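# Fill four moving trays with upright colour-matched blanks

## Task

Place a blank whose colour matches into every cell of all four trays sitting beneath the transparent hood, each blank standing upright, with every tray finishing on a separate carrier. Pressing the green button starts the line, and it can be started only once. The line then steps the trays past the arms on a fixed timer, whether or not the work is ready. Black needles moving toward the red ends of their dials show how much time remains. The scene is over when the line makes its final step.

## Robot and tools

Robots: four identical i2rt Big YAM arms named arm1, arm2, arm3 and arm4. Each has six joints, a five-finger right hand and a wrist camera. Their feet (base_link, scene frame, metres) are: arm1 at (-0.995, -0.477, 0.798); arm2 at (-0.303, 0.512, 0.835); arm3 at (0.620, -0.548, 0.853); arm4 at (1.222, 0.494, 0.767). Each foot faces along its own +x. The fixed room cameras are cam_station_1 to cam_station_4, and the wrist cameras are arm1_cam_wrist to arm4_cam_wrist. A hand reaches roughly 1.07 m from its joint1 axis.

Frame: every pose is in one scene frame with its origin on the floor and +z up. The "hand" line gives the hand point, which sits 0.045 m in front of the palm. On the hand point, +z runs along the straight fingers, +y comes out of the palm, and +x crosses the palm away from the thumb. "hand_target" is the pose the currently held joint targets would give. The reported hand position can be off, especially at long reach, and a hand often settles a centimetre or more from where it was sent.

Tool move: takes keys arm1..arm4, plus an optional "cameras" list (camera names, or "all"). Each arm key holds only that arm's part. An arm that is not named gets no new command but may keep pushing toward its old targets. Inside an arm's part:
- "joints": absolute targets by joint name, in radians. The ranges are joint1_rad -2.879..2.879 (turns about the foot, positive counter-clockwise from above); joint2_rad 0..3.141 (shoulder); joint3_rad 0..3.019 (elbow); joint4_rad -1.692..1.57 (hand pitch, positive lifts the fingers); joint5_rad -1.57..1.57 (sideways, positive to the arm's right); joint6_rad -2.094..2.094 (roll, positive clockwise seen from behind). Finger keys hand_little, hand_ring, hand_middle, hand_index, hand_thumb_bend and hand_thumb_turn each run from -1 (closed; for thumb_turn, in front of the palm) to +1 (open; for thumb_turn, beside the palm). hand_force_limit (-1..1) is a setting, not a motion: it maps linearly to about 0..10 N at the fingertip, or 0..15 N for the thumb. hand_speed (-0.96..1) is also a setting; it is full speed from +0.48 up.
- "target": one list of seven numbers [x, y, z, qw, qx, qy, qz]. It is an absolute hand pose in the scene frame, in metres, with a quaternion. The hand moves to it along a straight line that starts from its hand_target. When "target" is used, "joints" may hold only the hand_ keys listed above.
- "speed": the top speed of that line, 0.002..0.5 m/s, default 0.25. Rotation is capped at twice this value in rad/s. "speed" is refused without "target".
- "min_time_s": 0.1..8 s. This is the shortest time this arm's joint motions may take.
All motions in one call start together. All hand lines finish together, so the slowest one sets the pace. A hand line lasts 0.5 to 10 s. Lines do not steer around obstacles or other arms. A call with no action simply returns every arm's full state and the images.

Tool wait: takes "seconds" from 0 to 10, plus optional "cameras". It commands nothing new. zoom_image: takes "camera" and "region" [x0, y0, x1, y1] in pixels of that camera's latest image. The region can be at most 504 by 504 pixels. show_instructions: shows the reference pages. finished_scene: takes "scene" (1 or 2) and cannot be undone.

Reading results: joint_status and hand_status tell how each motion ended. "done" means it arrived. "off_target" means it stopped short and may still be pushing. "time_out" means the arm could not finish; its joints then keep nearby targets and keep pushing, and on_its_own lists them. "not_followed", or the message "joint command not followed" or "pose unreachable", means the self/other-arm clearance check held the command back. The "move" line gives each moved arm's worst outcome. An arm shown "as last shown" was not commanded. hand_stopped_by lists six words in the order little, ring, middle, index, thumb_bend, thumb_turn. The possible words are moving, target, force, stalled and fault. The <motor>_load_n values are fingertip forces in N, positive when the finger is pushed open. A lost grip appears as these loads falling to about 0. Joint velocities are in rad/s. Torques are in N m, and numbers 3 and 4 wrap at ±28. The "pictures" line gives the image order.

Gripping: a motor starts only when its target changes by 0.002 or more. It stops when it arrives or when its load reaches hand_force_limit. Wrapping the thumb (turn -1) against the fingers holds objects about 0.035 to 0.065 m thick. For a soft grip, use hand_speed of -0.94 or lower. To squeeze harder, raise hand_force_limit and also send a target more closed than the current reading. A wrist bracket on the little-finger side can bump into things.

Avoid: contact or pinching between arms, since a hard press ends the scene; knocking objects out of the work area or onto the floor; dropping or releasing parts while they move; hard hits on fixed or heavy things; and excessive finger force. Pushing for long periods, holding a stretched-out arm or aiming at unreachable poses heats the motors. A MOTOR HOT line is a warning. An OVER-TEMPERATURE FAULT makes the arm drop for 30 to 60 s. To relieve a joint that is still pushing, send it its reported position.

Each tool is called after "Emit:" as name(argument=value, ...), one argument or row to a line, values as JSON.

Reference images:

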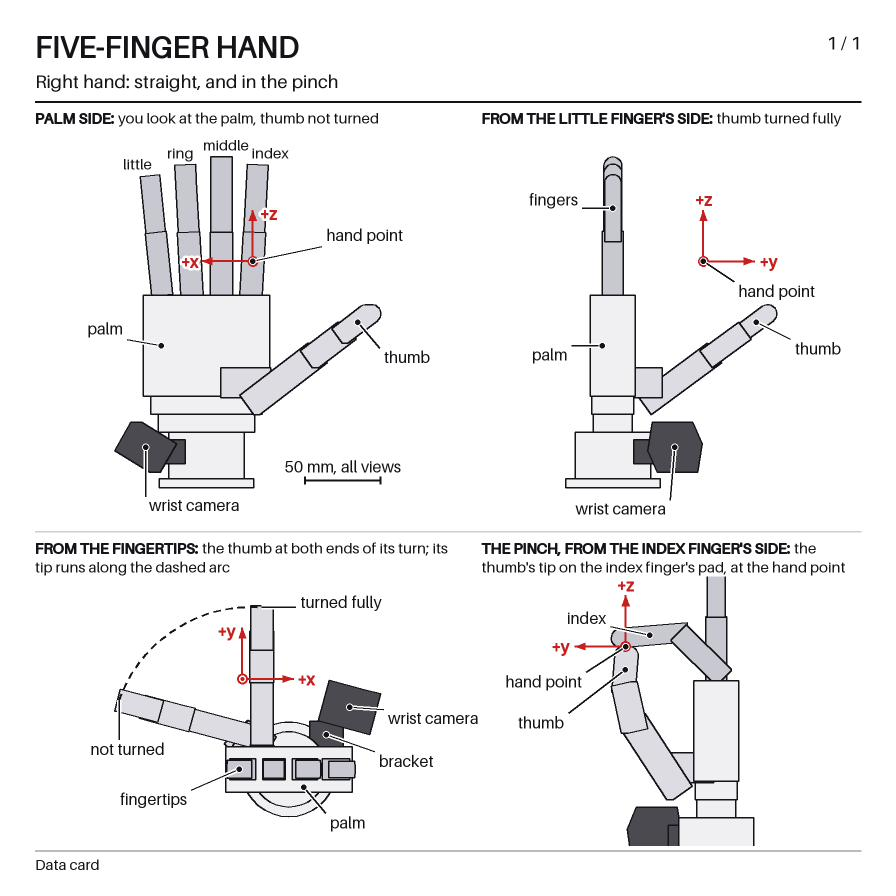

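## Session

Emit:
move(
)

Scene clock: 0.00 s.
Joint torques (N m): no reading
Motor temperatures (°C): arm1=[27 30 30 25 26 26] | arm2=[26 27 27 26 25 25] | arm3=[25 27 28 25 25 23] | arm4=[25 27 31 26 26 24]
Heat: arm1: hottest joint2_rad 30 °C; arm2: hottest joint2_rad 27 °C; arm3: hottest joint3_rad 28 °C; arm4: hottest joint3_rad 31 °C.
Joint velocities: within noise
arm1.joint_positions: joint1_rad=-0.230 joint2_rad=+0.577 joint3_rad=+1.311 joint4_rad=-1.527 joint5_rad=+0.049 joint6_rad=-1.242 hand_little=+1.000 hand_ring=+1.000 hand_middle=+1.000 hand_index=+1.000 hand_thumb_turn=+1.000 hand_thumb_bend=+1.000 hand_force_limit=+0.000 hand_speed=-0.800
arm1.joint_status: not commanded
arm1.hand_stopped_by: target,target,target,target,target,target
arm1.little_load_n: 0.0
arm1.ring_load_n: 0.0
arm1.middle_load_n: 0.0
arm1.index_load_n: 0.0
arm1.thumb_bend_load_n: 0.0
arm1.thumb_turn_load_n: 0.0
arm1.hand: x=-0.8809 y=-0.3292 z=+1.2241 quat_wxyz=(-0.258, +0.833, +0.402, +0.280) (m; scene frame)
arm1.hand_target: x=-0.8808 y=-0.3292 z=+1.2331 quat_wxyz=(-0.266, +0.829, +0.399, +0.287) (m; scene frame)
arm1.hand_status: not commanded
arm2.joint_positions: joint1_rad=+0.095 joint2_rad=+0.616 joint3_rad=+1.456 joint4_rad=-1.417 joint5_rad=-0.003 joint6_rad=-1.387 hand_little=+1.000 hand_ring=+1.000 hand_middle=+1.000 hand_index=+1.000 hand_thumb_turn=+1.000 hand_thumb_bend=+1.000 hand_force_limit=+0.000 hand_speed=-0.800
arm2.joint_status: not commanded
arm2.hand_stopped_by: target,target,target,target,target,target
arm2.little_load_n: 0.0
arm2.ring_load_n: -0.5
arm2.middle_load_n: 0.0
arm2.index_load_n: 0.0
arm2.thumb_bend_load_n: 0.0
arm2.thumb_turn_load_n: 0.0
arm2.hand: x=-0.3552 y=+0.3040 z=+1.3434 quat_wxyz=(+0.315, +0.554, -0.683, +0.357) (m; scene frame)
arm2.hand_target: x=-0.3550 y=+0.3052 z=+1.3534 quat_wxyz=(+0.322, +0.550, -0.678, +0.366) (m; scene frame)
arm2.hand_status: not commanded
arm3.joint_positions: joint1_rad=+0.448 joint2_rad=+0.637 joint3_rad=+1.440 joint4_rad=-1.511 joint5_rad=-0.213 joint6_rad=-1.237 hand_little=+1.000 hand_ring=+1.000 hand_middle=+1.000 hand_index=+1.000 hand_thumb_turn=+1.000 hand_thumb_bend=+1.000 hand_force_limit=+0.000 hand_speed=-0.800
arm3.joint_status: not commanded
arm3.hand_stopped_by: target,target,target,target,target,target
arm3.little_load_n: 0.0
arm3.ring_load_n: 0.0
arm3.middle_load_n: 0.0
arm3.index_load_n: 0.0
arm3.thumb_bend_load_n: 0.0
arm3.thumb_turn_load_n: 0.0
arm3.hand: x=+0.5156 y=-0.3825 z=+1.3242 quat_wxyz=(-0.425, +0.526, +0.735, +0.055) (m; scene frame)
arm3.hand_target: x=+0.5157 y=-0.3830 z=+1.3328 quat_wxyz=(-0.434, +0.522, +0.732, +0.059) (m; scene frame)
arm3.hand_status: not commanded
arm4.joint_positions: joint1_rad=+0.402 joint2_rad=+0.627 joint3_rad=+1.390 joint4_rad=-1.181 joint5_rad=+0.045 joint6_rad=-1.097 hand_little=+1.000 hand_ring=+1.000 hand_middle=+1.000 hand_index=+1.000 hand_thumb_turn=+1.000 hand_thumb_bend=+1.000 hand_force_limit=+0.000 hand_speed=-0.800
arm4.joint_status: not commanded
arm4.hand_stopped_by: target,target,target,target,target,target
arm4.little_load_n: 0.0
arm4.ring_load_n: 0.0
arm4.middle_load_n: 0.0
arm4.index_load_n: 0.0
arm4.thumb_bend_load_n: 0.0
arm4.thumb_turn_load_n: 0.0
arm4.hand: x=+1.3006 y=+0.2491 z=+1.2802 quat_wxyz=(+0.176, +0.593, -0.592, +0.516) (m; scene frame)
arm4.hand_target: x=+1.2998 y=+0.2505 z=+1.2928 quat_wxyz=(+0.179, +0.588, -0.587, +0.527) (m; scene frame)
arm4.hand_status: not commanded
pictures: arm1_cam_wrist, arm2_cam_wrist, arm3_cam_wrist, arm4_cam_wrist, cam_station_1, cam_station_2, cam_station_3, cam_station_4
camera_calibration:
arm1_cam_wrist: T_world_to_cam=[[0.892121, -0.448247, -0.0565179, 0.708709], [-0.434216, -0.816117, -0.381326, -0.162437], [0.124803, 0.36473, -0.922711, 1.47532], [0, 0, 0, 1]] pos_world=[-0.886911, -0.352984, 1.33941]
arm2_cam_wrist: T_world_to_cam=[[-0.992777, -0.0893308, 0.0800871, -0.430027], [-0.118405, 0.837166, -0.533978, 0.437106], [-0.0193455, -0.539604, -0.841697, 1.40195], [0, 0, 0, 1]] pos_world=[-0.348044, 0.352151, 1.44786]
arm3_cam_wrist: T_world_to_cam=[[0.771061, 0.619533, -0.147121, 0.0308435], [0.590735, -0.782217, -0.19791, -0.361238], [-0.237692, 0.0656915, -0.969117, 1.54772], [0, 0, 0, 1]] pos_world=[0.557496, -0.403348, 1.43297]
arm4_cam_wrist: T_world_to_cam=[[-0.899315, -0.399155, -0.178629, 1.50026], [-0.201891, 0.741314, -0.640073, 0.910434], [0.387909, -0.539564, -0.74726, 0.700173], [0, 0, 0, 1]] pos_world=[1.26141, 0.301707, 1.37395]

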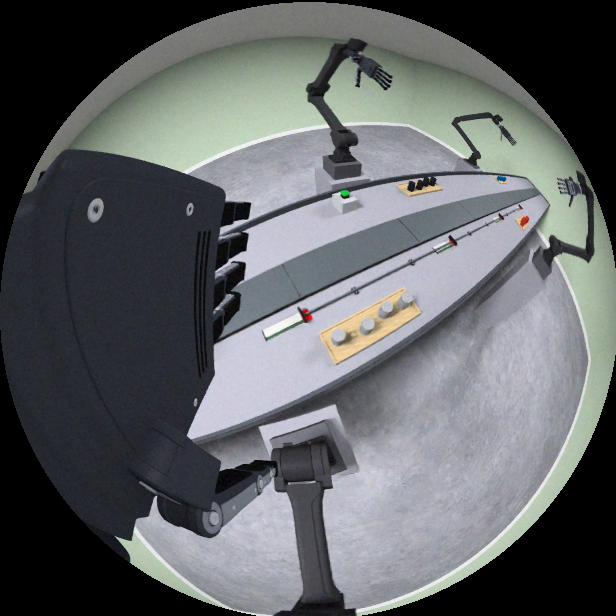

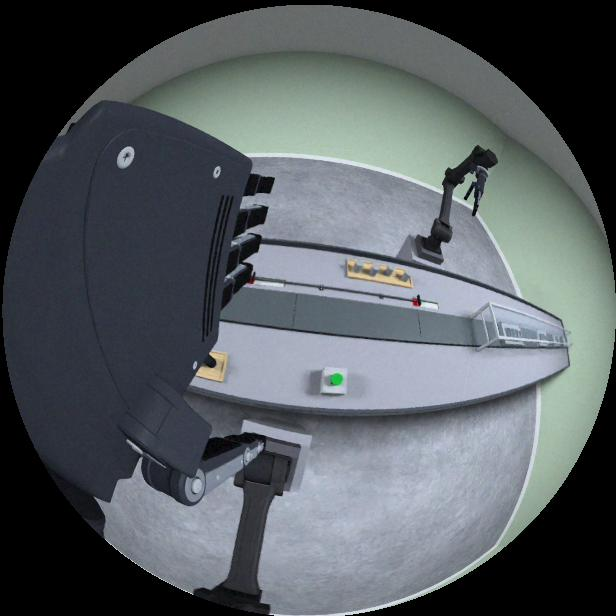

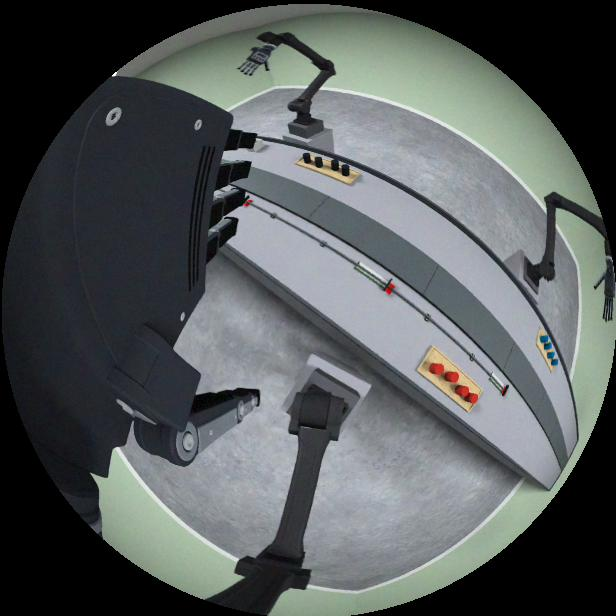

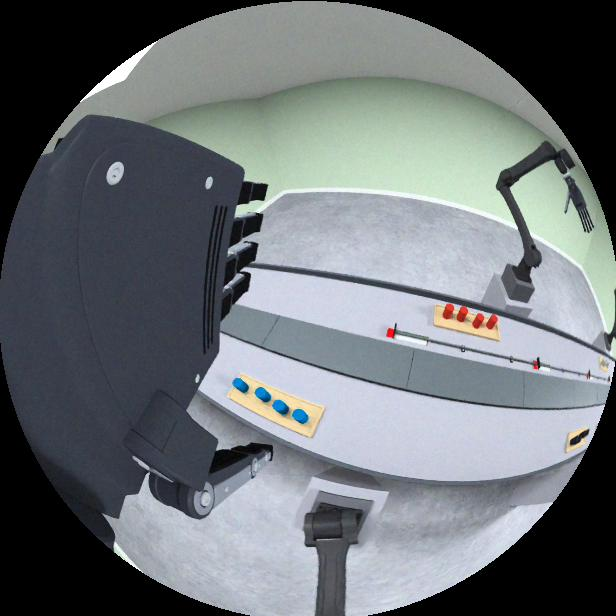

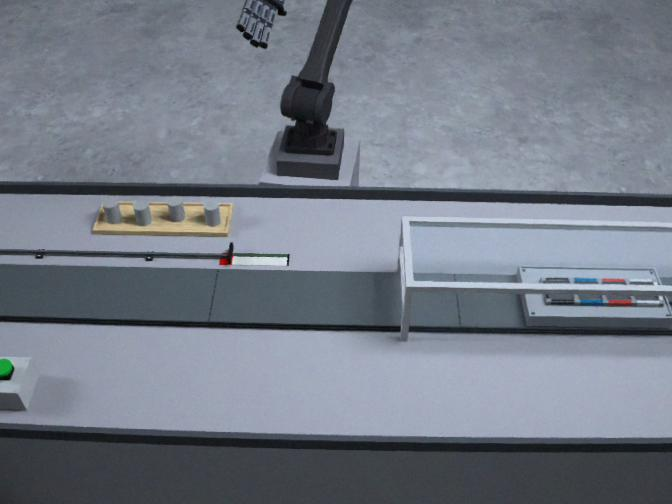

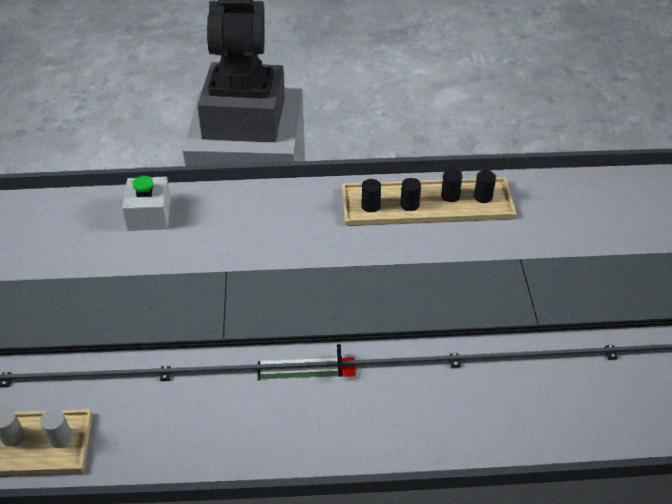

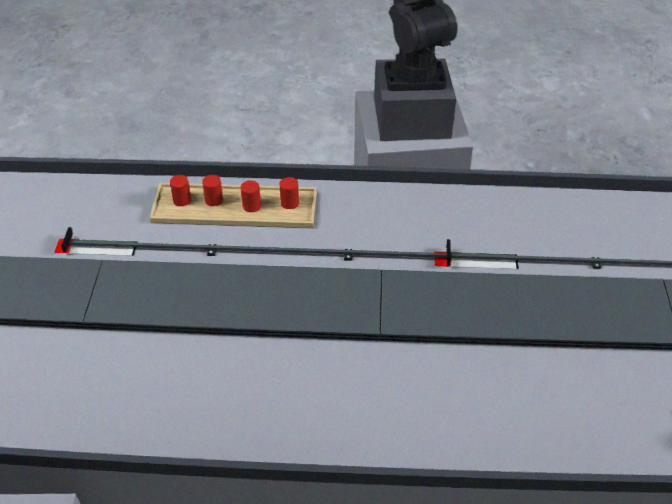

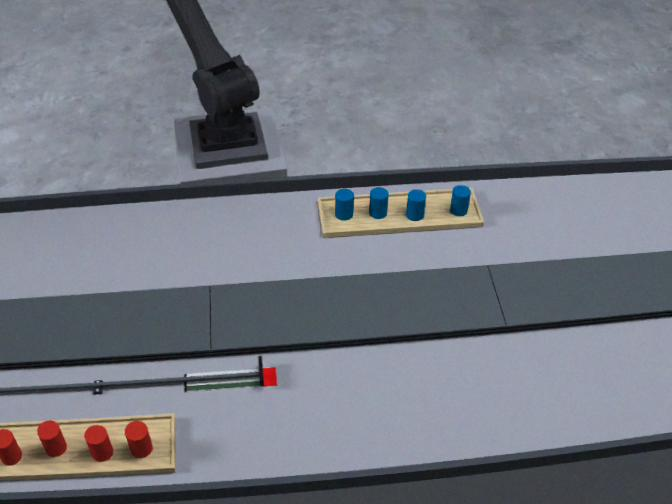

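Emit:
move(
  arm1={"target":[-0.5695,-0.24,0.95,0.5,-0.866,0,0],"speed":0.3,"joints":{"hand_speed":0.48,"hand_thumb_turn":-1,"hand_index":0.4,"hand_middle":0.4,"hand_thumb_bend":0.7}},
  arm2={"target":[-0.457,0.32,0.98,0,0,-0.9659,0.2588],"speed":0.3,"joints":{"hand_speed":0.48,"hand_thumb_turn":-1,"hand_index":-1}},
  arm3={"target":[1.05,-0.25,0.95,0.5,-0.866,0,0],"speed":0.3,"joints":{"hand_speed":0.48,"hand_thumb_turn":-1,"hand_index":0.4,"hand_middle":0.4,"hand_thumb_bend":0.7}},
  arm4={"target":[1.445,0.235,0.95,0,0,-0.866,0.5],"speed":0.3,"joints":{"hand_speed":0.48,"hand_thumb_turn":-1,"hand_index":0.4,"hand_middle":0.4,"hand_thumb_bend":0.7}},
  cameras=["arm1_cam_wrist","arm2_cam_wrist","arm3_cam_wrist","arm4_cam_wrist"],
)

Scene clock: 6.43 s.
Joint torques (N m): arm1=[1.08 -10.46 9.29 1.18 -1 0.2] | arm2=[-0.62 -1.73 8.24 1.28 -0.59 0.03] | arm3=[-0.79 -10.81 8.42 1.81 -0.29 0.22] | arm4=[1.96 -2.32 8.55 1.94 0.64 0.25]
Motor temperatures (°C): arm1=[27 30 31 25 26 26] | arm2=[26 27 27 26 25 25] | arm3=[25 27 29 25 25 23] | arm4=[25 27 31 26 26 24]
Heat: arm1: hottest joint3_rad 31 °C; arm2: hottest joint2_rad 27 °C; arm3: hottest joint3_rad 29 °C; arm4: hottest joint3_rad 31 °C.
move: arm1 off_target; arm2 done; arm3 off_target; arm4 off_target
Joint velocities: within noise
arm1.joint_positions: joint1_rad=-1.265 joint2_rad=+1.531 joint3_rad=+1.133 joint4_rad=-0.851 joint5_rad=-0.986 joint6_rad=-1.161 hand_little=+1.000 hand_ring=+1.000 hand_middle=+0.400 hand_index=+0.400 hand_thumb_turn=-1.000 hand_thumb_bend=+0.700 hand_force_limit=+0.000 hand_speed=+0.480
arm1.joint_status: all done
arm1.hand_stopped_by: target,target,target,target,target,target
arm1.little_load_n: 0.0
arm1.ring_load_n: 0.0
arm1.middle_load_n: 0.0
arm1.index_load_n: 0.0
arm1.thumb_bend_load_n: 0.0
arm1.thumb_turn_load_n: 0.0
arm1.hand: x=-0.5875 y=-0.2467 z=+0.9364 quat_wxyz=(-0.491, +0.871, -0.010, -0.014) (m; scene frame)
arm1.hand_target: x=-0.5686 y=-0.2437 z=+0.9474 quat_wxyz=(-0.498, +0.867, -0.006, +0.002) (m; scene frame)
arm1.hand_status: off_target (0.024 m and 2.3 deg from the pose sent, 0.424 m and 63.5 deg at the start)
arm2.joint_positions: joint1_rad=-0.763 joint2_rad=+0.893 joint3_rad=+0.752 joint4_rad=-1.118 joint5_rad=-0.408 joint6_rad=-0.853 hand_little=+1.000 hand_ring=+1.000 hand_middle=+1.000 hand_index=-1.000 hand_thumb_turn=-1.000 hand_thumb_bend=+1.000 hand_force_limit=+0.000 hand_speed=+0.480
arm2.joint_status: all done
arm2.hand_stopped_by: target,target,target,target,target,target
arm2.little_load_n: 0.0
arm2.ring_load_n: 0.0
arm2.middle_load_n: 0.0
arm2.index_load_n: 0.0
arm2.thumb_bend_load_n: 0.0
arm2.thumb_turn_load_n: 0.0
arm2.hand: x=-0.4503 y=+0.3218 z=+0.9823 quat_wxyz=(-0.005, +0.015, -0.968, +0.250) (m; scene frame)
arm2.hand_target: x=-0.4530 y=+0.3201 z=+0.9791 quat_wxyz=(-0.004, +0.007, -0.967, +0.254) (m; scene frame)
arm2.hand_status: done (0.007 m and 2.0 deg from the pose sent, 0.378 m and 82.4 deg at the start)
arm3.joint_positions: joint1_rad=-1.332 joint2_rad=+1.670 joint3_rad=+1.100 joint4_rad=-0.572 joint5_rad=-0.960 joint6_rad=-0.999 hand_little=+1.000 hand_ring=+1.000 hand_middle=+0.400 hand_index=+0.400 hand_thumb_turn=-1.000 hand_thumb_bend=+0.700 hand_force_limit=+0.000 hand_speed=+0.480
arm3.joint_status: all done
arm3.hand_stopped_by: target,target,target,target,target,target
arm3.little_load_n: 0.0
arm3.ring_load_n: 0.0
arm3.middle_load_n: 0.0
arm3.index_load_n: 0.0
arm3.thumb_bend_load_n: 0.0
arm3.thumb_turn_load_n: 0.0
arm3.hand: x=+1.0267 y=-0.2533 z=+0.9359 quat_wxyz=(-0.494, +0.869, +0.003, -0.028) (m; scene frame)
arm3.hand_target: x=+1.0413 y=-0.2507 z=+0.9457 quat_wxyz=(-0.498, +0.867, +0.002, -0.013) (m; scene frame)
arm3.hand_status: off_target (0.027 m and 3.3 deg from the pose sent, 0.666 m and 96.2 deg at the start; a joint's target at an end of its range on 5 of 123 steps)
arm4.joint_positions: joint1_rad=+0.893 joint2_rad=+0.773 joint3_rad=+0.629 joint4_rad=-0.702 joint5_rad=+0.827 joint6_rad=+0.649 hand_little=+1.000 hand_ring=+1.000 hand_middle=+0.400 hand_index=+0.400 hand_thumb_turn=-1.000 hand_thumb_bend=+0.700 hand_force_limit=+0.000 hand_speed=+0.480
arm4.joint_status: all done
arm4.hand_stopped_by: target,target,target,target,target,target
arm4.little_load_n: 0.0
arm4.ring_load_n: 0.0
arm4.middle_load_n: 0.0
arm4.index_load_n: 0.0
arm4.thumb_bend_load_n: 0.0
arm4.thumb_turn_load_n: 0.0
arm4.hand: x=+1.4348 y=+0.2341 z=+0.9490 quat_wxyz=(+0.017, +0.008, -0.868, +0.496) (m; scene frame)
arm4.hand_target: x=+1.4391 y=+0.2332 z=+0.9467 quat_wxyz=(+0.012, +0.002, -0.867, +0.499) (m; scene frame)
arm4.hand_status: off_target (0.010 m and 2.2 deg from the pose sent, 0.361 m and 79.1 deg at the start)
pictures: arm1_cam_wrist, arm2_cam_wrist, arm3_cam_wrist, arm4_cam_wrist
camera_calibration:
arm1_cam_wrist: T_world_to_cam=[[0.159758, -0.528386, -0.833838, 0.745579], [-0.910333, -0.405554, 0.0825779, -0.690163], [-0.381799, 0.745878, -0.545798, 0.586561], [0, 0, 0, 1]] pos_world=[-0.523441, -0.323448, 0.998828]
arm2_cam_wrist: T_world_to_cam=[[-0.323779, 0.791241, -0.518754, 0.112113], [0.848683, 0.485242, 0.210423, 0.0356859], [0.418217, -0.372127, -0.828623, 1.23603], [0, 0, 0, 1]] pos_world=[-0.510913, 0.353933, 1.07485]
arm3_cam_wrist: T_world_to_cam=[[0.262291, -0.495935, -0.8278, 0.376324], [-0.725068, -0.667348, 0.170068, 0.396807], [-0.636773, 0.555604, -0.534626, 1.41172], [0, 0, 0, 1]] pos_world=[1.08795, -0.332918, 0.99878]
arm4_cam_wrist: T_world_to_cam=[[-0.301555, 0.458243, -0.836109, 1.12138], [0.865509, 0.499416, -0.0384455, -1.3091], [0.399949, -0.735253, -0.547215, 0.231223], [0, 0, 0, 1]] pos_world=[1.37872, 0.309928, 1.0138]

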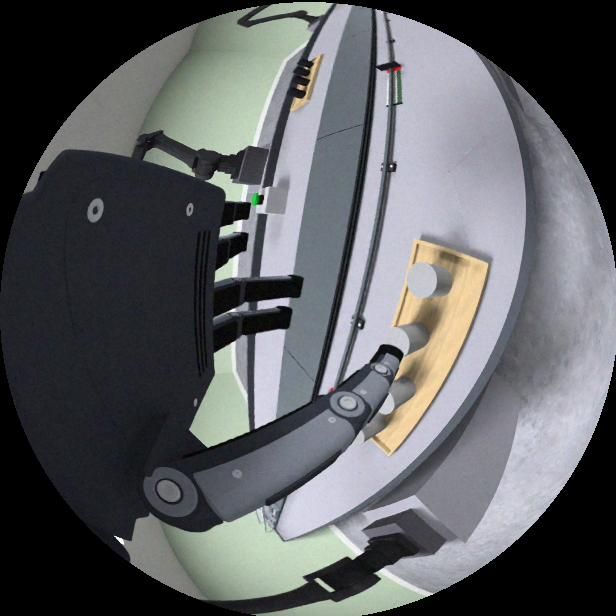

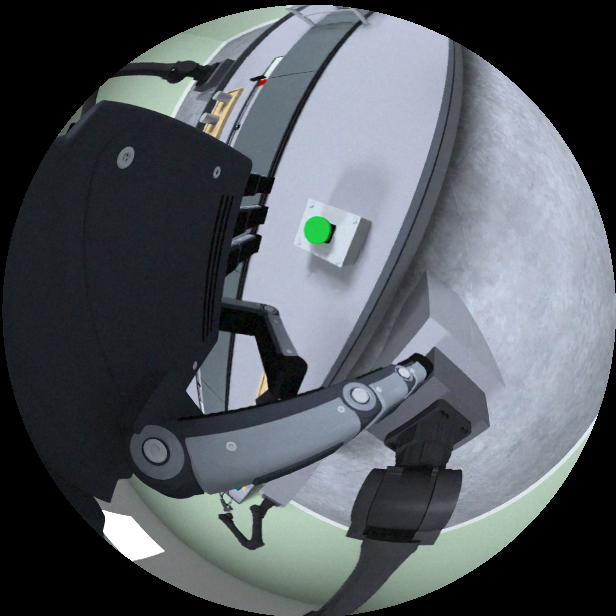

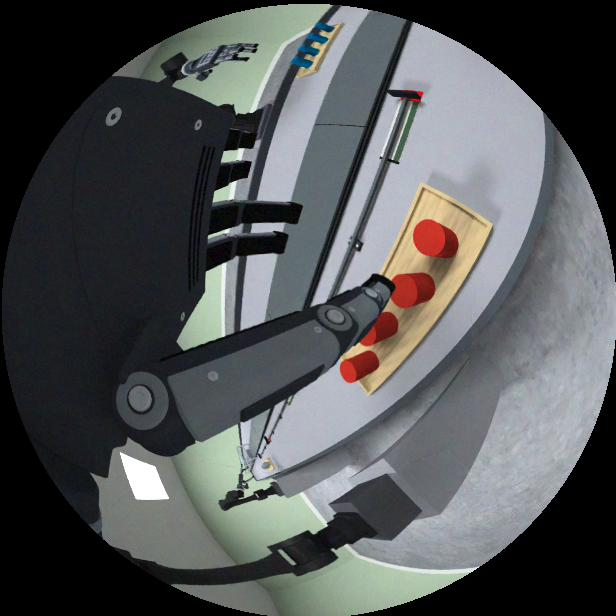

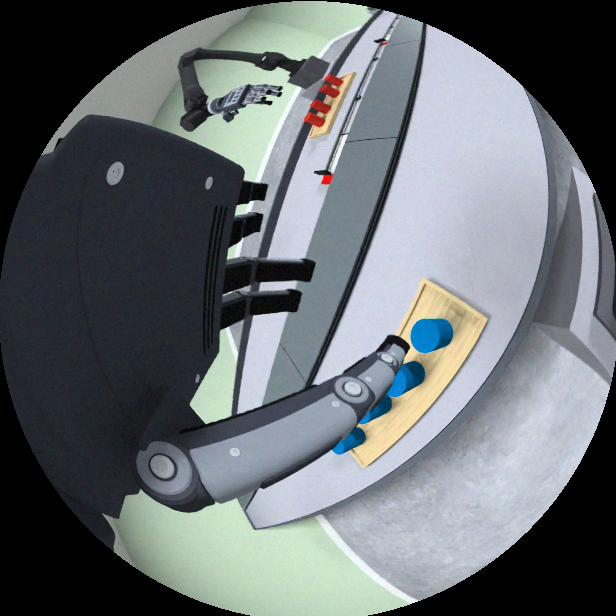

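Emit:
move(
  arm1={"target":[-0.556,-0.236,0.840,0.5105,-0.8599,0,0],"speed":0.15,"joints":{"hand_speed":-0.85,"hand_force_limit":-0.2}},
  arm2={"target":[-0.457,0.304,0.885,0,0,-0.9659,0.2588],"speed":0.15},
  arm3={"target":[1.062,-0.247,0.850,0.5105,-0.8599,0,0],"speed":0.15,"joints":{"hand_speed":-0.85,"hand_force_limit":-0.2}},
  arm4={"target":[1.452,0.232,0.845,0,0,-0.8599,0.5105],"speed":0.15,"joints":{"hand_speed":-0.85,"hand_force_limit":-0.2}},
  cameras=["arm1_cam_wrist","arm2_cam_wrist","arm3_cam_wrist","arm4_cam_wrist"],
)

Scene clock: 9.43 s.
Joint torques (N m): arm1=[1.08 -11.69 5.74 1.25 -1.02 0.15] | arm2=[0.73 -2.08 7.39 1.35 -0.26 0.03] | arm3=[-1.38 -11.16 5.34 2.02 -0.67 0.22] | arm4=[2.32 -3.55 7.46 1.94 0.59 0.13]
Motor temperatures (°C): arm1=[27 30 31 25 26 26] | arm2=[26 27 27 26 25 25] | arm3=[25 27 29 25 25 23] | arm4=[25 27 31 26 26 24]
Heat: arm1: hottest joint3_rad 31 °C; arm2: hottest joint2_rad 27 °C; arm3: hottest joint3_rad 29 °C; arm4: hottest joint3_rad 31 °C.
move: arm1 done; arm2 done; arm3 off_target; arm4 done
Joint velocities: within noise
arm1.joint_positions: joint1_rad=-1.265 joint2_rad=+1.709 joint3_rad=+1.067 joint4_rad=-0.561 joint5_rad=-1.017 joint6_rad=-1.161 hand_little=+1.000 hand_ring=+1.000 hand_middle=+0.400 hand_index=+0.400 hand_thumb_turn=-1.000 hand_thumb_bend=+0.700 hand_force_limit=-0.200 hand_speed=-0.850
arm1.joint_status: all done
arm1.hand_stopped_by: target,target,target,target,target,target
arm1.little_load_n: 0.0
arm1.ring_load_n: 0.0
arm1.middle_load_n: 0.0
arm1.index_load_n: -0.5
arm1.thumb_bend_load_n: 0.0
arm1.thumb_turn_load_n: 0.0
arm1.hand: x=-0.5609 y=-0.2356 z=+0.8453 quat_wxyz=(-0.507, +0.862, +0.004, +0.000) (m; scene frame)
arm1.hand_target: x=-0.5574 y=-0.2365 z=+0.8395 quat_wxyz=(-0.510, +0.860, +0.000, -0.001) (m; scene frame)
arm1.hand_status: done (0.007 m and 0.6 deg from the pose sent, 0.102 m and 3.3 deg at the start)
arm2.joint_positions: joint1_rad=-0.752 joint2_rad=+1.011 joint3_rad=+0.557 joint4_rad=-0.768 joint5_rad=-0.402 joint6_rad=-0.795 hand_little=+1.000 hand_ring=+1.000 hand_middle=+1.000 hand_index=-1.000 hand_thumb_turn=-1.000 hand_thumb_bend=+1.000 hand_force_limit=+0.000 hand_speed=+0.480
arm2.joint_status: not commanded
arm2.hand_stopped_by: target,target,target,target,target,target
arm2.little_load_n: 0.0
arm2.ring_load_n: 0.0
arm2.middle_load_n: 0.0
arm2.index_load_n: 0.0
arm2.thumb_bend_load_n: 0.0
arm2.thumb_turn_load_n: 0.0
arm2.hand: x=-0.4594 y=+0.3094 z=+0.8895 quat_wxyz=(+0.002, -0.005, -0.966, +0.259) (m; scene frame)
arm2.hand_target: x=-0.4585 y=+0.3075 z=+0.8849 quat_wxyz=(+0.002, -0.006, -0.966, +0.259) (m; scene frame)
arm2.hand_status: done (0.007 m and 0.6 deg from the pose sent, 0.099 m and 2.0 deg at the start)
arm3.joint_positions: joint1_rad=-1.333 joint2_rad=+1.845 joint3_rad=+1.072 joint4_rad=-0.279 joint5_rad=-0.966 joint6_rad=-0.979 hand_little=+1.000 hand_ring=+1.000 hand_middle=+0.400 hand_index=+0.400 hand_thumb_turn=-1.000 hand_thumb_bend=+0.700 hand_force_limit=-0.200 hand_speed=-0.850
arm3.joint_status: all done
arm3.hand_stopped_by: target,target,target,target,target,target
arm3.little_load_n: 0.0
arm3.ring_load_n: 0.0
arm3.middle_load_n: 0.0
arm3.index_load_n: 0.0
arm3.thumb_bend_load_n: 0.0
arm3.thumb_turn_load_n: 0.0
arm3.hand: x=+1.0582 y=-0.2402 z=+0.8572 quat_wxyz=(-0.509, +0.861, +0.015, +0.003) (m; scene frame)
arm3.hand_target: x=+1.0594 y=-0.2446 z=+0.8504 quat_wxyz=(-0.511, +0.860, +0.003, -0.001) (m; scene frame)
arm3.hand_status: off_target (0.011 m and 1.8 deg from the pose sent, 0.093 m and 3.9 deg at the start)
arm4.joint_positions: joint1_rad=+0.923 joint2_rad=+0.934 joint3_rad=+0.407 joint4_rad=-0.288 joint5_rad=+0.849 joint6_rad=+0.670 hand_little=+1.000 hand_ring=+1.000 hand_middle=+0.400 hand_index=+0.400 hand_thumb_turn=-1.000 hand_thumb_bend=+0.700 hand_force_limit=-0.200 hand_speed=-0.850
arm4.joint_status: all done
arm4.hand_stopped_by: target,target,target,target,target,target
arm4.little_load_n: 0.0
arm4.ring_load_n: 0.0
arm4.middle_load_n: 0.0
arm4.index_load_n: 0.0
arm4.thumb_bend_load_n: 0.0
arm4.thumb_turn_load_n: 0.0
arm4.hand: x=+1.4506 y=+0.2322 z=+0.8500 quat_wxyz=(+0.000, +0.001, -0.861, +0.509) (m; scene frame)
arm4.hand_target: x=+1.4504 y=+0.2328 z=+0.8454 quat_wxyz=(+0.000, +0.000, -0.860, +0.511) (m; scene frame)
arm4.hand_status: done (0.005 m and 0.2 deg from the pose sent, 0.105 m and 2.9 deg at the start)
pictures: arm1_cam_wrist, arm2_cam_wrist, arm3_cam_wrist, arm4_cam_wrist
camera_calibration:
arm1_cam_wrist: T_world_to_cam=[[0.197337, -0.494584, -0.846431, 0.710806], [-0.908541, -0.416598, 0.0316078, -0.612502], [-0.368254, 0.76278, -0.53156, 0.538223], [0, 0, 0, 1]] pos_world=[-0.498548, -0.31416, 0.907105]
arm2_cam_wrist: T_world_to_cam=[[-0.292495, 0.794458, -0.532243, 0.0961866], [0.868971, 0.453151, 0.198856, 0.0984761], [0.39917, -0.404339, -0.822905, 1.15447], [0, 0, 0, 1]] pos_world=[-0.518268, 0.345757, 0.981632]
arm3_cam_wrist: T_world_to_cam=[[0.312129, -0.469483, -0.825931, 0.261505], [-0.740308, -0.665048, 0.0982611, 0.519906], [-0.595416, 0.580773, -0.555143, 1.36225], [0, 0, 0, 1]] pos_world=[1.11437, -0.322623, 0.921143]
arm4_cam_wrist: T_world_to_cam=[[-0.273235, 0.431263, -0.859858, 1.0297], [0.863832, 0.503297, -0.0220685, -1.33806], [0.423247, -0.748802, -0.510057, 0.107126], [0, 0, 0, 1]] pos_world=[1.39187, 0.309588, 0.910507]

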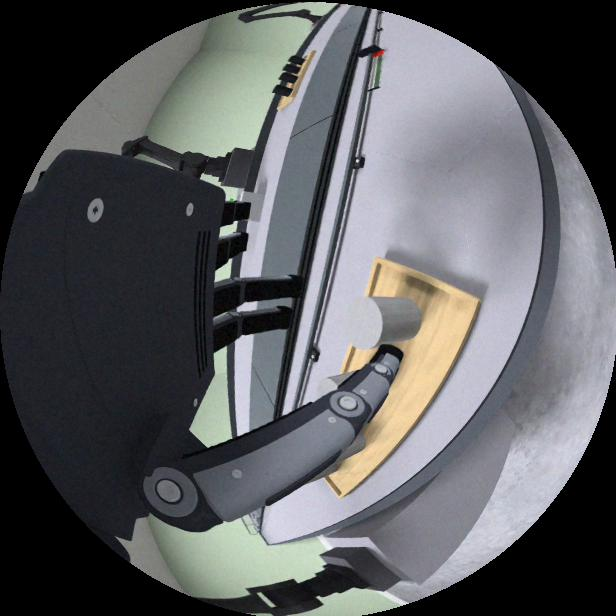

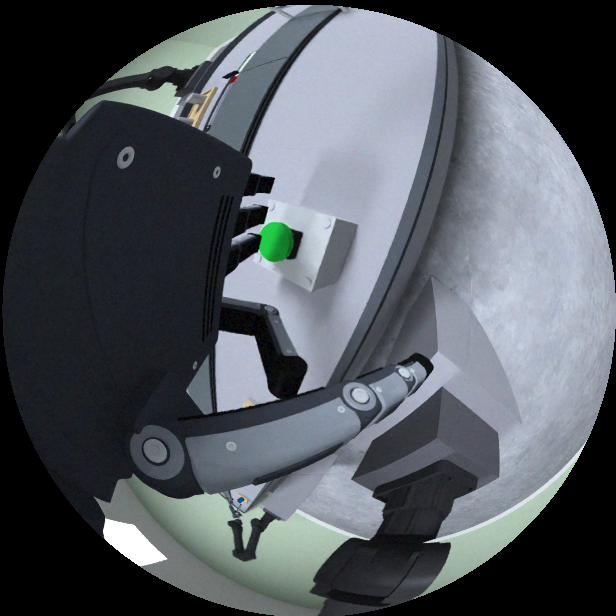

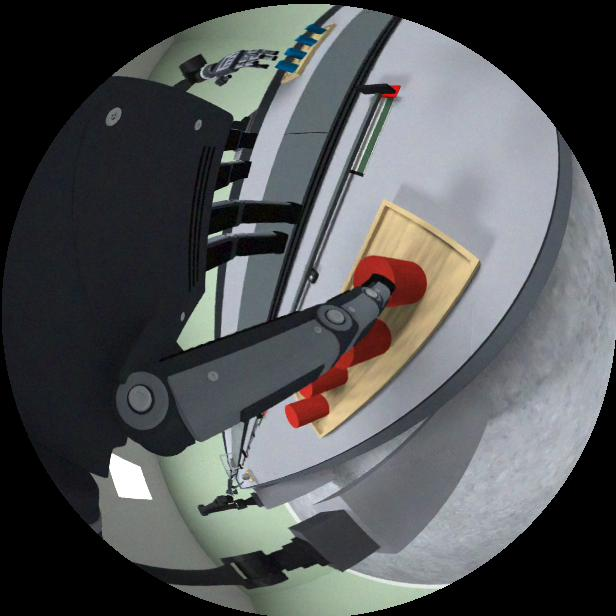

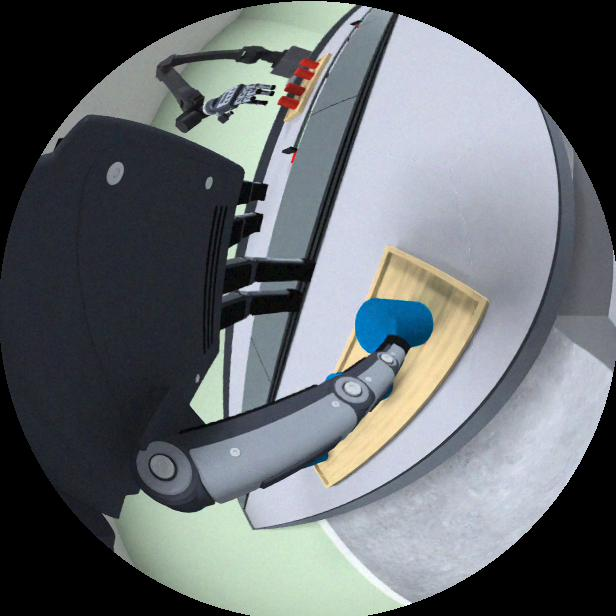

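Emit:
move(
  arm1={"target":[-0.558,-0.235,0.808,0.5105,-0.8599,0,0],"speed":0.12},
  arm2={"target":[-0.467,0.3,0.866,0,0,-0.9659,0.2588],"speed":0.1},
  arm3={"target":[1.055,-0.2515,0.818,0.5105,-0.8599,0,0],"speed":0.12},
  arm4={"target":[1.452,0.2335,0.812,0,0,-0.8599,0.5105],"speed":0.12},
  cameras=["arm1_cam_wrist","arm2_cam_wrist","arm3_cam_wrist","arm4_cam_wrist","cam_station_2"],
)

Emit:
zoom_image(
  camera="cam_station_2",
  region=[80, 130, 230, 240],
)

Scene clock: 12.13 s.
Joint torques (N m): arm1=[1.32 -11.75 5.33 1.28 -0.96 0.19] | arm2=[0.73 -3.08 7.01 1.35 -0.47 -0.12] | arm3=[-1.38 -11.16 4.92 1.99 -0.68 0.12] | arm4=[2.49 -3.84 6.64 1.88 0.61 0.2]
Motor temperatures (°C): arm1=[27 30 31 25 26 26] | arm2=[26 27 28 26 25 25] | arm3=[25 27 29 25 25 23] | arm4=[25 27 31 26 26 24]
Heat: arm1: hottest joint3_rad 31 °C; arm2: hottest joint3_rad 28 °C; arm3: hottest joint3_rad 29 °C; arm4: hottest joint3_rad 31 °C.
move: arm1 done; arm2 done; arm3 done; arm4 done
Joint velocities: within noise
arm1.joint_positions: joint1_rad=-1.265 joint2_rad=+1.760 joint3_rad=+1.040 joint4_rad=-0.473 joint5_rad=-1.017 joint6_rad=-1.161 hand_little=+1.000 hand_ring=+1.000 hand_middle=+0.400 hand_index=+0.400 hand_thumb_turn=-1.000 hand_thumb_bend=+0.700 hand_force_limit=-0.200 hand_speed=-0.850
arm1.joint_status: not commanded
arm1.hand_stopped_by: target,target,target,target,target,target
arm1.little_load_n: 0.0
arm1.ring_load_n: 0.0
arm1.middle_load_n: 0.0
arm1.index_load_n: 0.0
arm1.thumb_bend_load_n: 0.0
arm1.thumb_turn_load_n: 0.0
arm1.hand: x=-0.5597 y=-0.2351 z=+0.8158 quat_wxyz=(-0.508, +0.861, +0.006, +0.004) (m; scene frame)
arm1.hand_target: x=-0.5581 y=-0.2351 z=+0.8088 quat_wxyz=(-0.511, +0.860, +0.001, +0.001) (m; scene frame)
arm1.hand_status: done (0.008 m and 0.9 deg from the pose sent, 0.037 m and 0.6 deg at the start)
arm2.joint_positions: joint1_rad=-0.752 joint2_rad=+1.088 joint3_rad=+0.549 joint4_rad=-0.689 joint5_rad=-0.402 joint6_rad=-0.795 hand_little=+1.000 hand_ring=+1.000 hand_middle=+1.000 hand_index=-1.000 hand_thumb_turn=-1.000 hand_thumb_bend=+1.000 hand_force_limit=+0.000 hand_speed=+0.480
arm2.joint_status: not commanded
arm2.hand_stopped_by: target,target,target,target,target,target
arm2.little_load_n: 0.0
arm2.ring_load_n: 0.0
arm2.middle_load_n: 0.0
arm2.index_load_n: 0.0
arm2.thumb_bend_load_n: 0.0
arm2.thumb_turn_load_n: 0.0
arm2.hand: x=-0.4683 y=+0.3023 z=+0.8711 quat_wxyz=(+0.001, -0.006, -0.966, +0.258) (m; scene frame)
arm2.hand_target: x=-0.4671 y=+0.3003 z=+0.8666 quat_wxyz=(+0.000, +0.000, -0.966, +0.259) (m; scene frame)
arm2.hand_status: done (0.006 m and 0.7 deg from the pose sent, 0.026 m and 0.6 deg at the start)
arm3.joint_positions: joint1_rad=-1.345 joint2_rad=+1.895 joint3_rad=+1.037 joint4_rad=-0.201 joint5_rad=-0.969 joint6_rad=-0.979 hand_little=+1.000 hand_ring=+1.000 hand_middle=+0.400 hand_index=+0.400 hand_thumb_turn=-1.000 hand_thumb_bend=+0.700 hand_force_limit=-0.200 hand_speed=-0.850
arm3.joint_status: not commanded
arm3.hand_stopped_by: target,target,target,target,target,target
arm3.little_load_n: 0.0
arm3.ring_load_n: 0.0
arm3.middle_load_n: 0.0
arm3.index_load_n: 0.0
arm3.thumb_bend_load_n: 0.0
arm3.thumb_turn_load_n: 0.0
arm3.hand: x=+1.0541 y=-0.2475 z=+0.8257 quat_wxyz=(-0.509, +0.861, +0.009, +0.002) (m; scene frame)
arm3.hand_target: x=+1.0548 y=-0.2521 z=+0.8182 quat_wxyz=(-0.511, +0.860, -0.001, +0.000) (m; scene frame)
arm3.hand_status: done (0.009 m and 1.0 deg from the pose sent, 0.041 m and 1.8 deg at the start)
arm4.joint_positions: joint1_rad=+0.926 joint2_rad=+1.032 joint3_rad=+0.351 joint4_rad=-0.141 joint5_rad=+0.852 joint6_rad=+0.670 hand_little=+1.000 hand_ring=+1.000 hand_middle=+0.400 hand_index=+0.400 hand_thumb_turn=-1.000 hand_thumb_bend=+0.700 hand_force_limit=-0.200 hand_speed=-0.850
arm4.joint_status: not commanded
arm4.hand_stopped_by: target,target,target,target,target,target
arm4.little_load_n: 0.0
arm4.ring_load_n: 0.0
arm4.middle_load_n: -0.5
arm4.index_load_n: 0.0
arm4.thumb_bend_load_n: 0.0
arm4.thumb_turn_load_n: 0.0
arm4.hand: x=+1.4511 y=+0.2325 z=+0.8162 quat_wxyz=(+0.002, +0.003, -0.861, +0.508) (m; scene frame)
arm4.hand_target: x=+1.4512 y=+0.2339 z=+0.8122 quat_wxyz=(+0.001, +0.000, -0.860, +0.510) (m; scene frame)
arm4.hand_status: done (0.004 m and 0.5 deg from the pose sent, 0.038 m and 0.2 deg at the start)
pictures: arm1_cam_wrist, arm2_cam_wrist, arm3_cam_wrist, arm4_cam_wrist, cam_station_2
camera_calibration:
arm1_cam_wrist: T_world_to_cam=[[0.204891, -0.492883, -0.845628, 0.689914], [-0.908816, -0.416585, 0.0226097, -0.603019], [-0.363419, 0.763887, -0.533294, 0.52704], [0, 0, 0, 1]] pos_world=[-0.497854, -0.313761, 0.878112]
arm2_cam_wrist: T_world_to_cam=[[-0.290615, 0.796004, -0.530961, 0.0888139], [0.86825, 0.452576, 0.203265, 0.109046], [0.402101, -0.401935, -0.822656, 1.1405], [0, 0, 0, 1]] pos_world=[-0.527465, 0.33836, 0.963232]
arm3_cam_wrist: T_world_to_cam=[[0.30031, -0.472754, -0.828443, 0.246989], [-0.746496, -0.657148, 0.104399, 0.518548], [-0.593765, 0.587078, -0.550257, 1.34236], [0, 0, 0, 1]] pos_world=[1.10997, -0.330544, 0.889126]
arm4_cam_wrist: T_world_to_cam=[[-0.279141, 0.432055, -0.857559, 1.00707], [0.863168, 0.504197, -0.0269423, -1.33466], [0.420739, -0.747739, -0.513679, 0.0962458], [0, 0, 0, 1]] pos_world=[1.39266, 0.30979, 0.877105]

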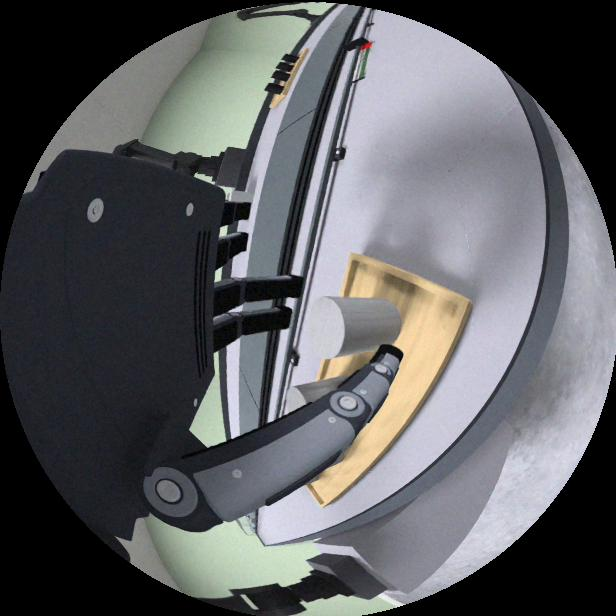

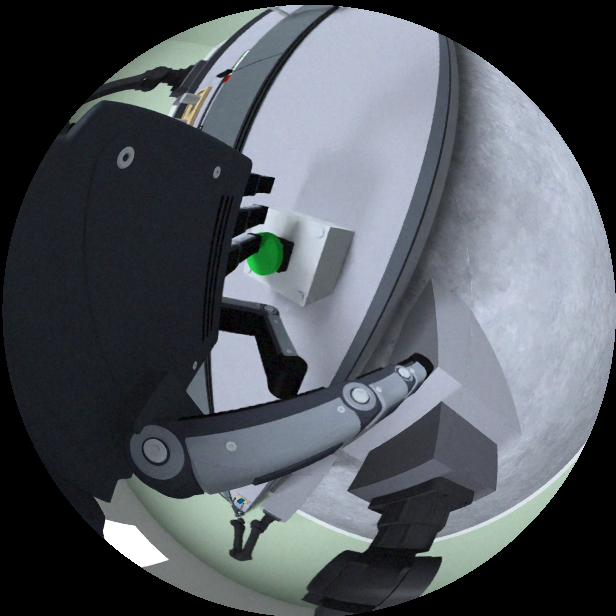

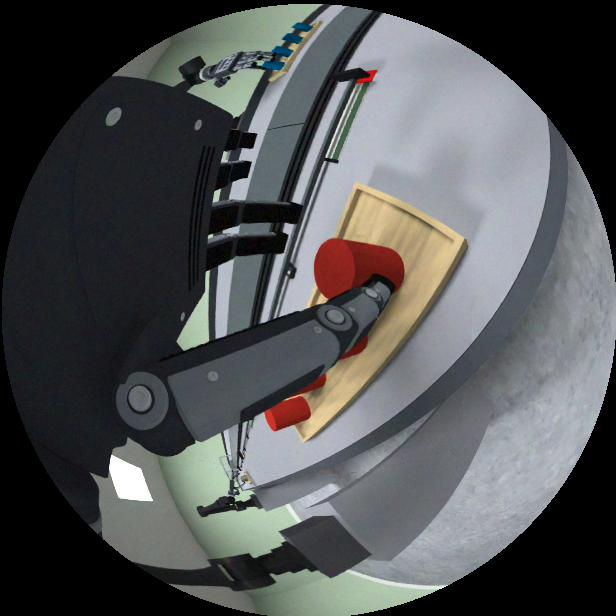

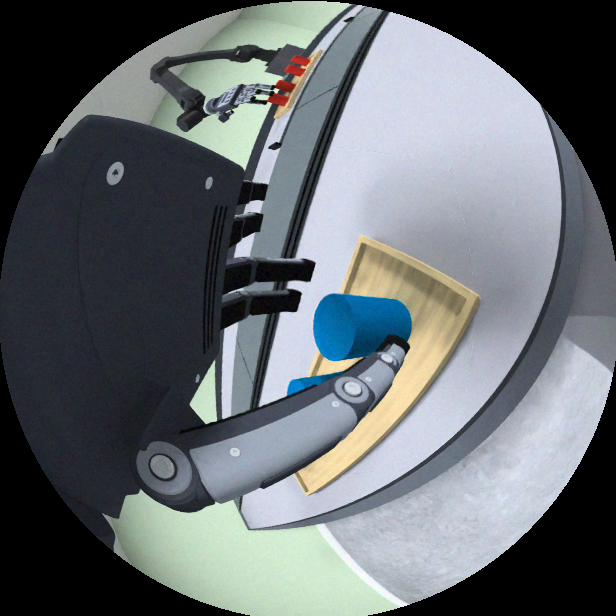

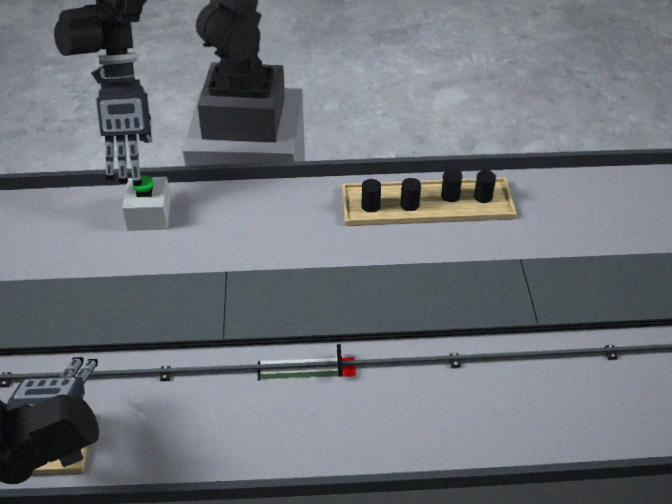

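Scaled by 3.360.

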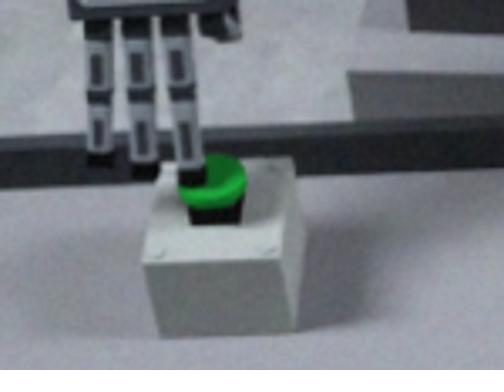

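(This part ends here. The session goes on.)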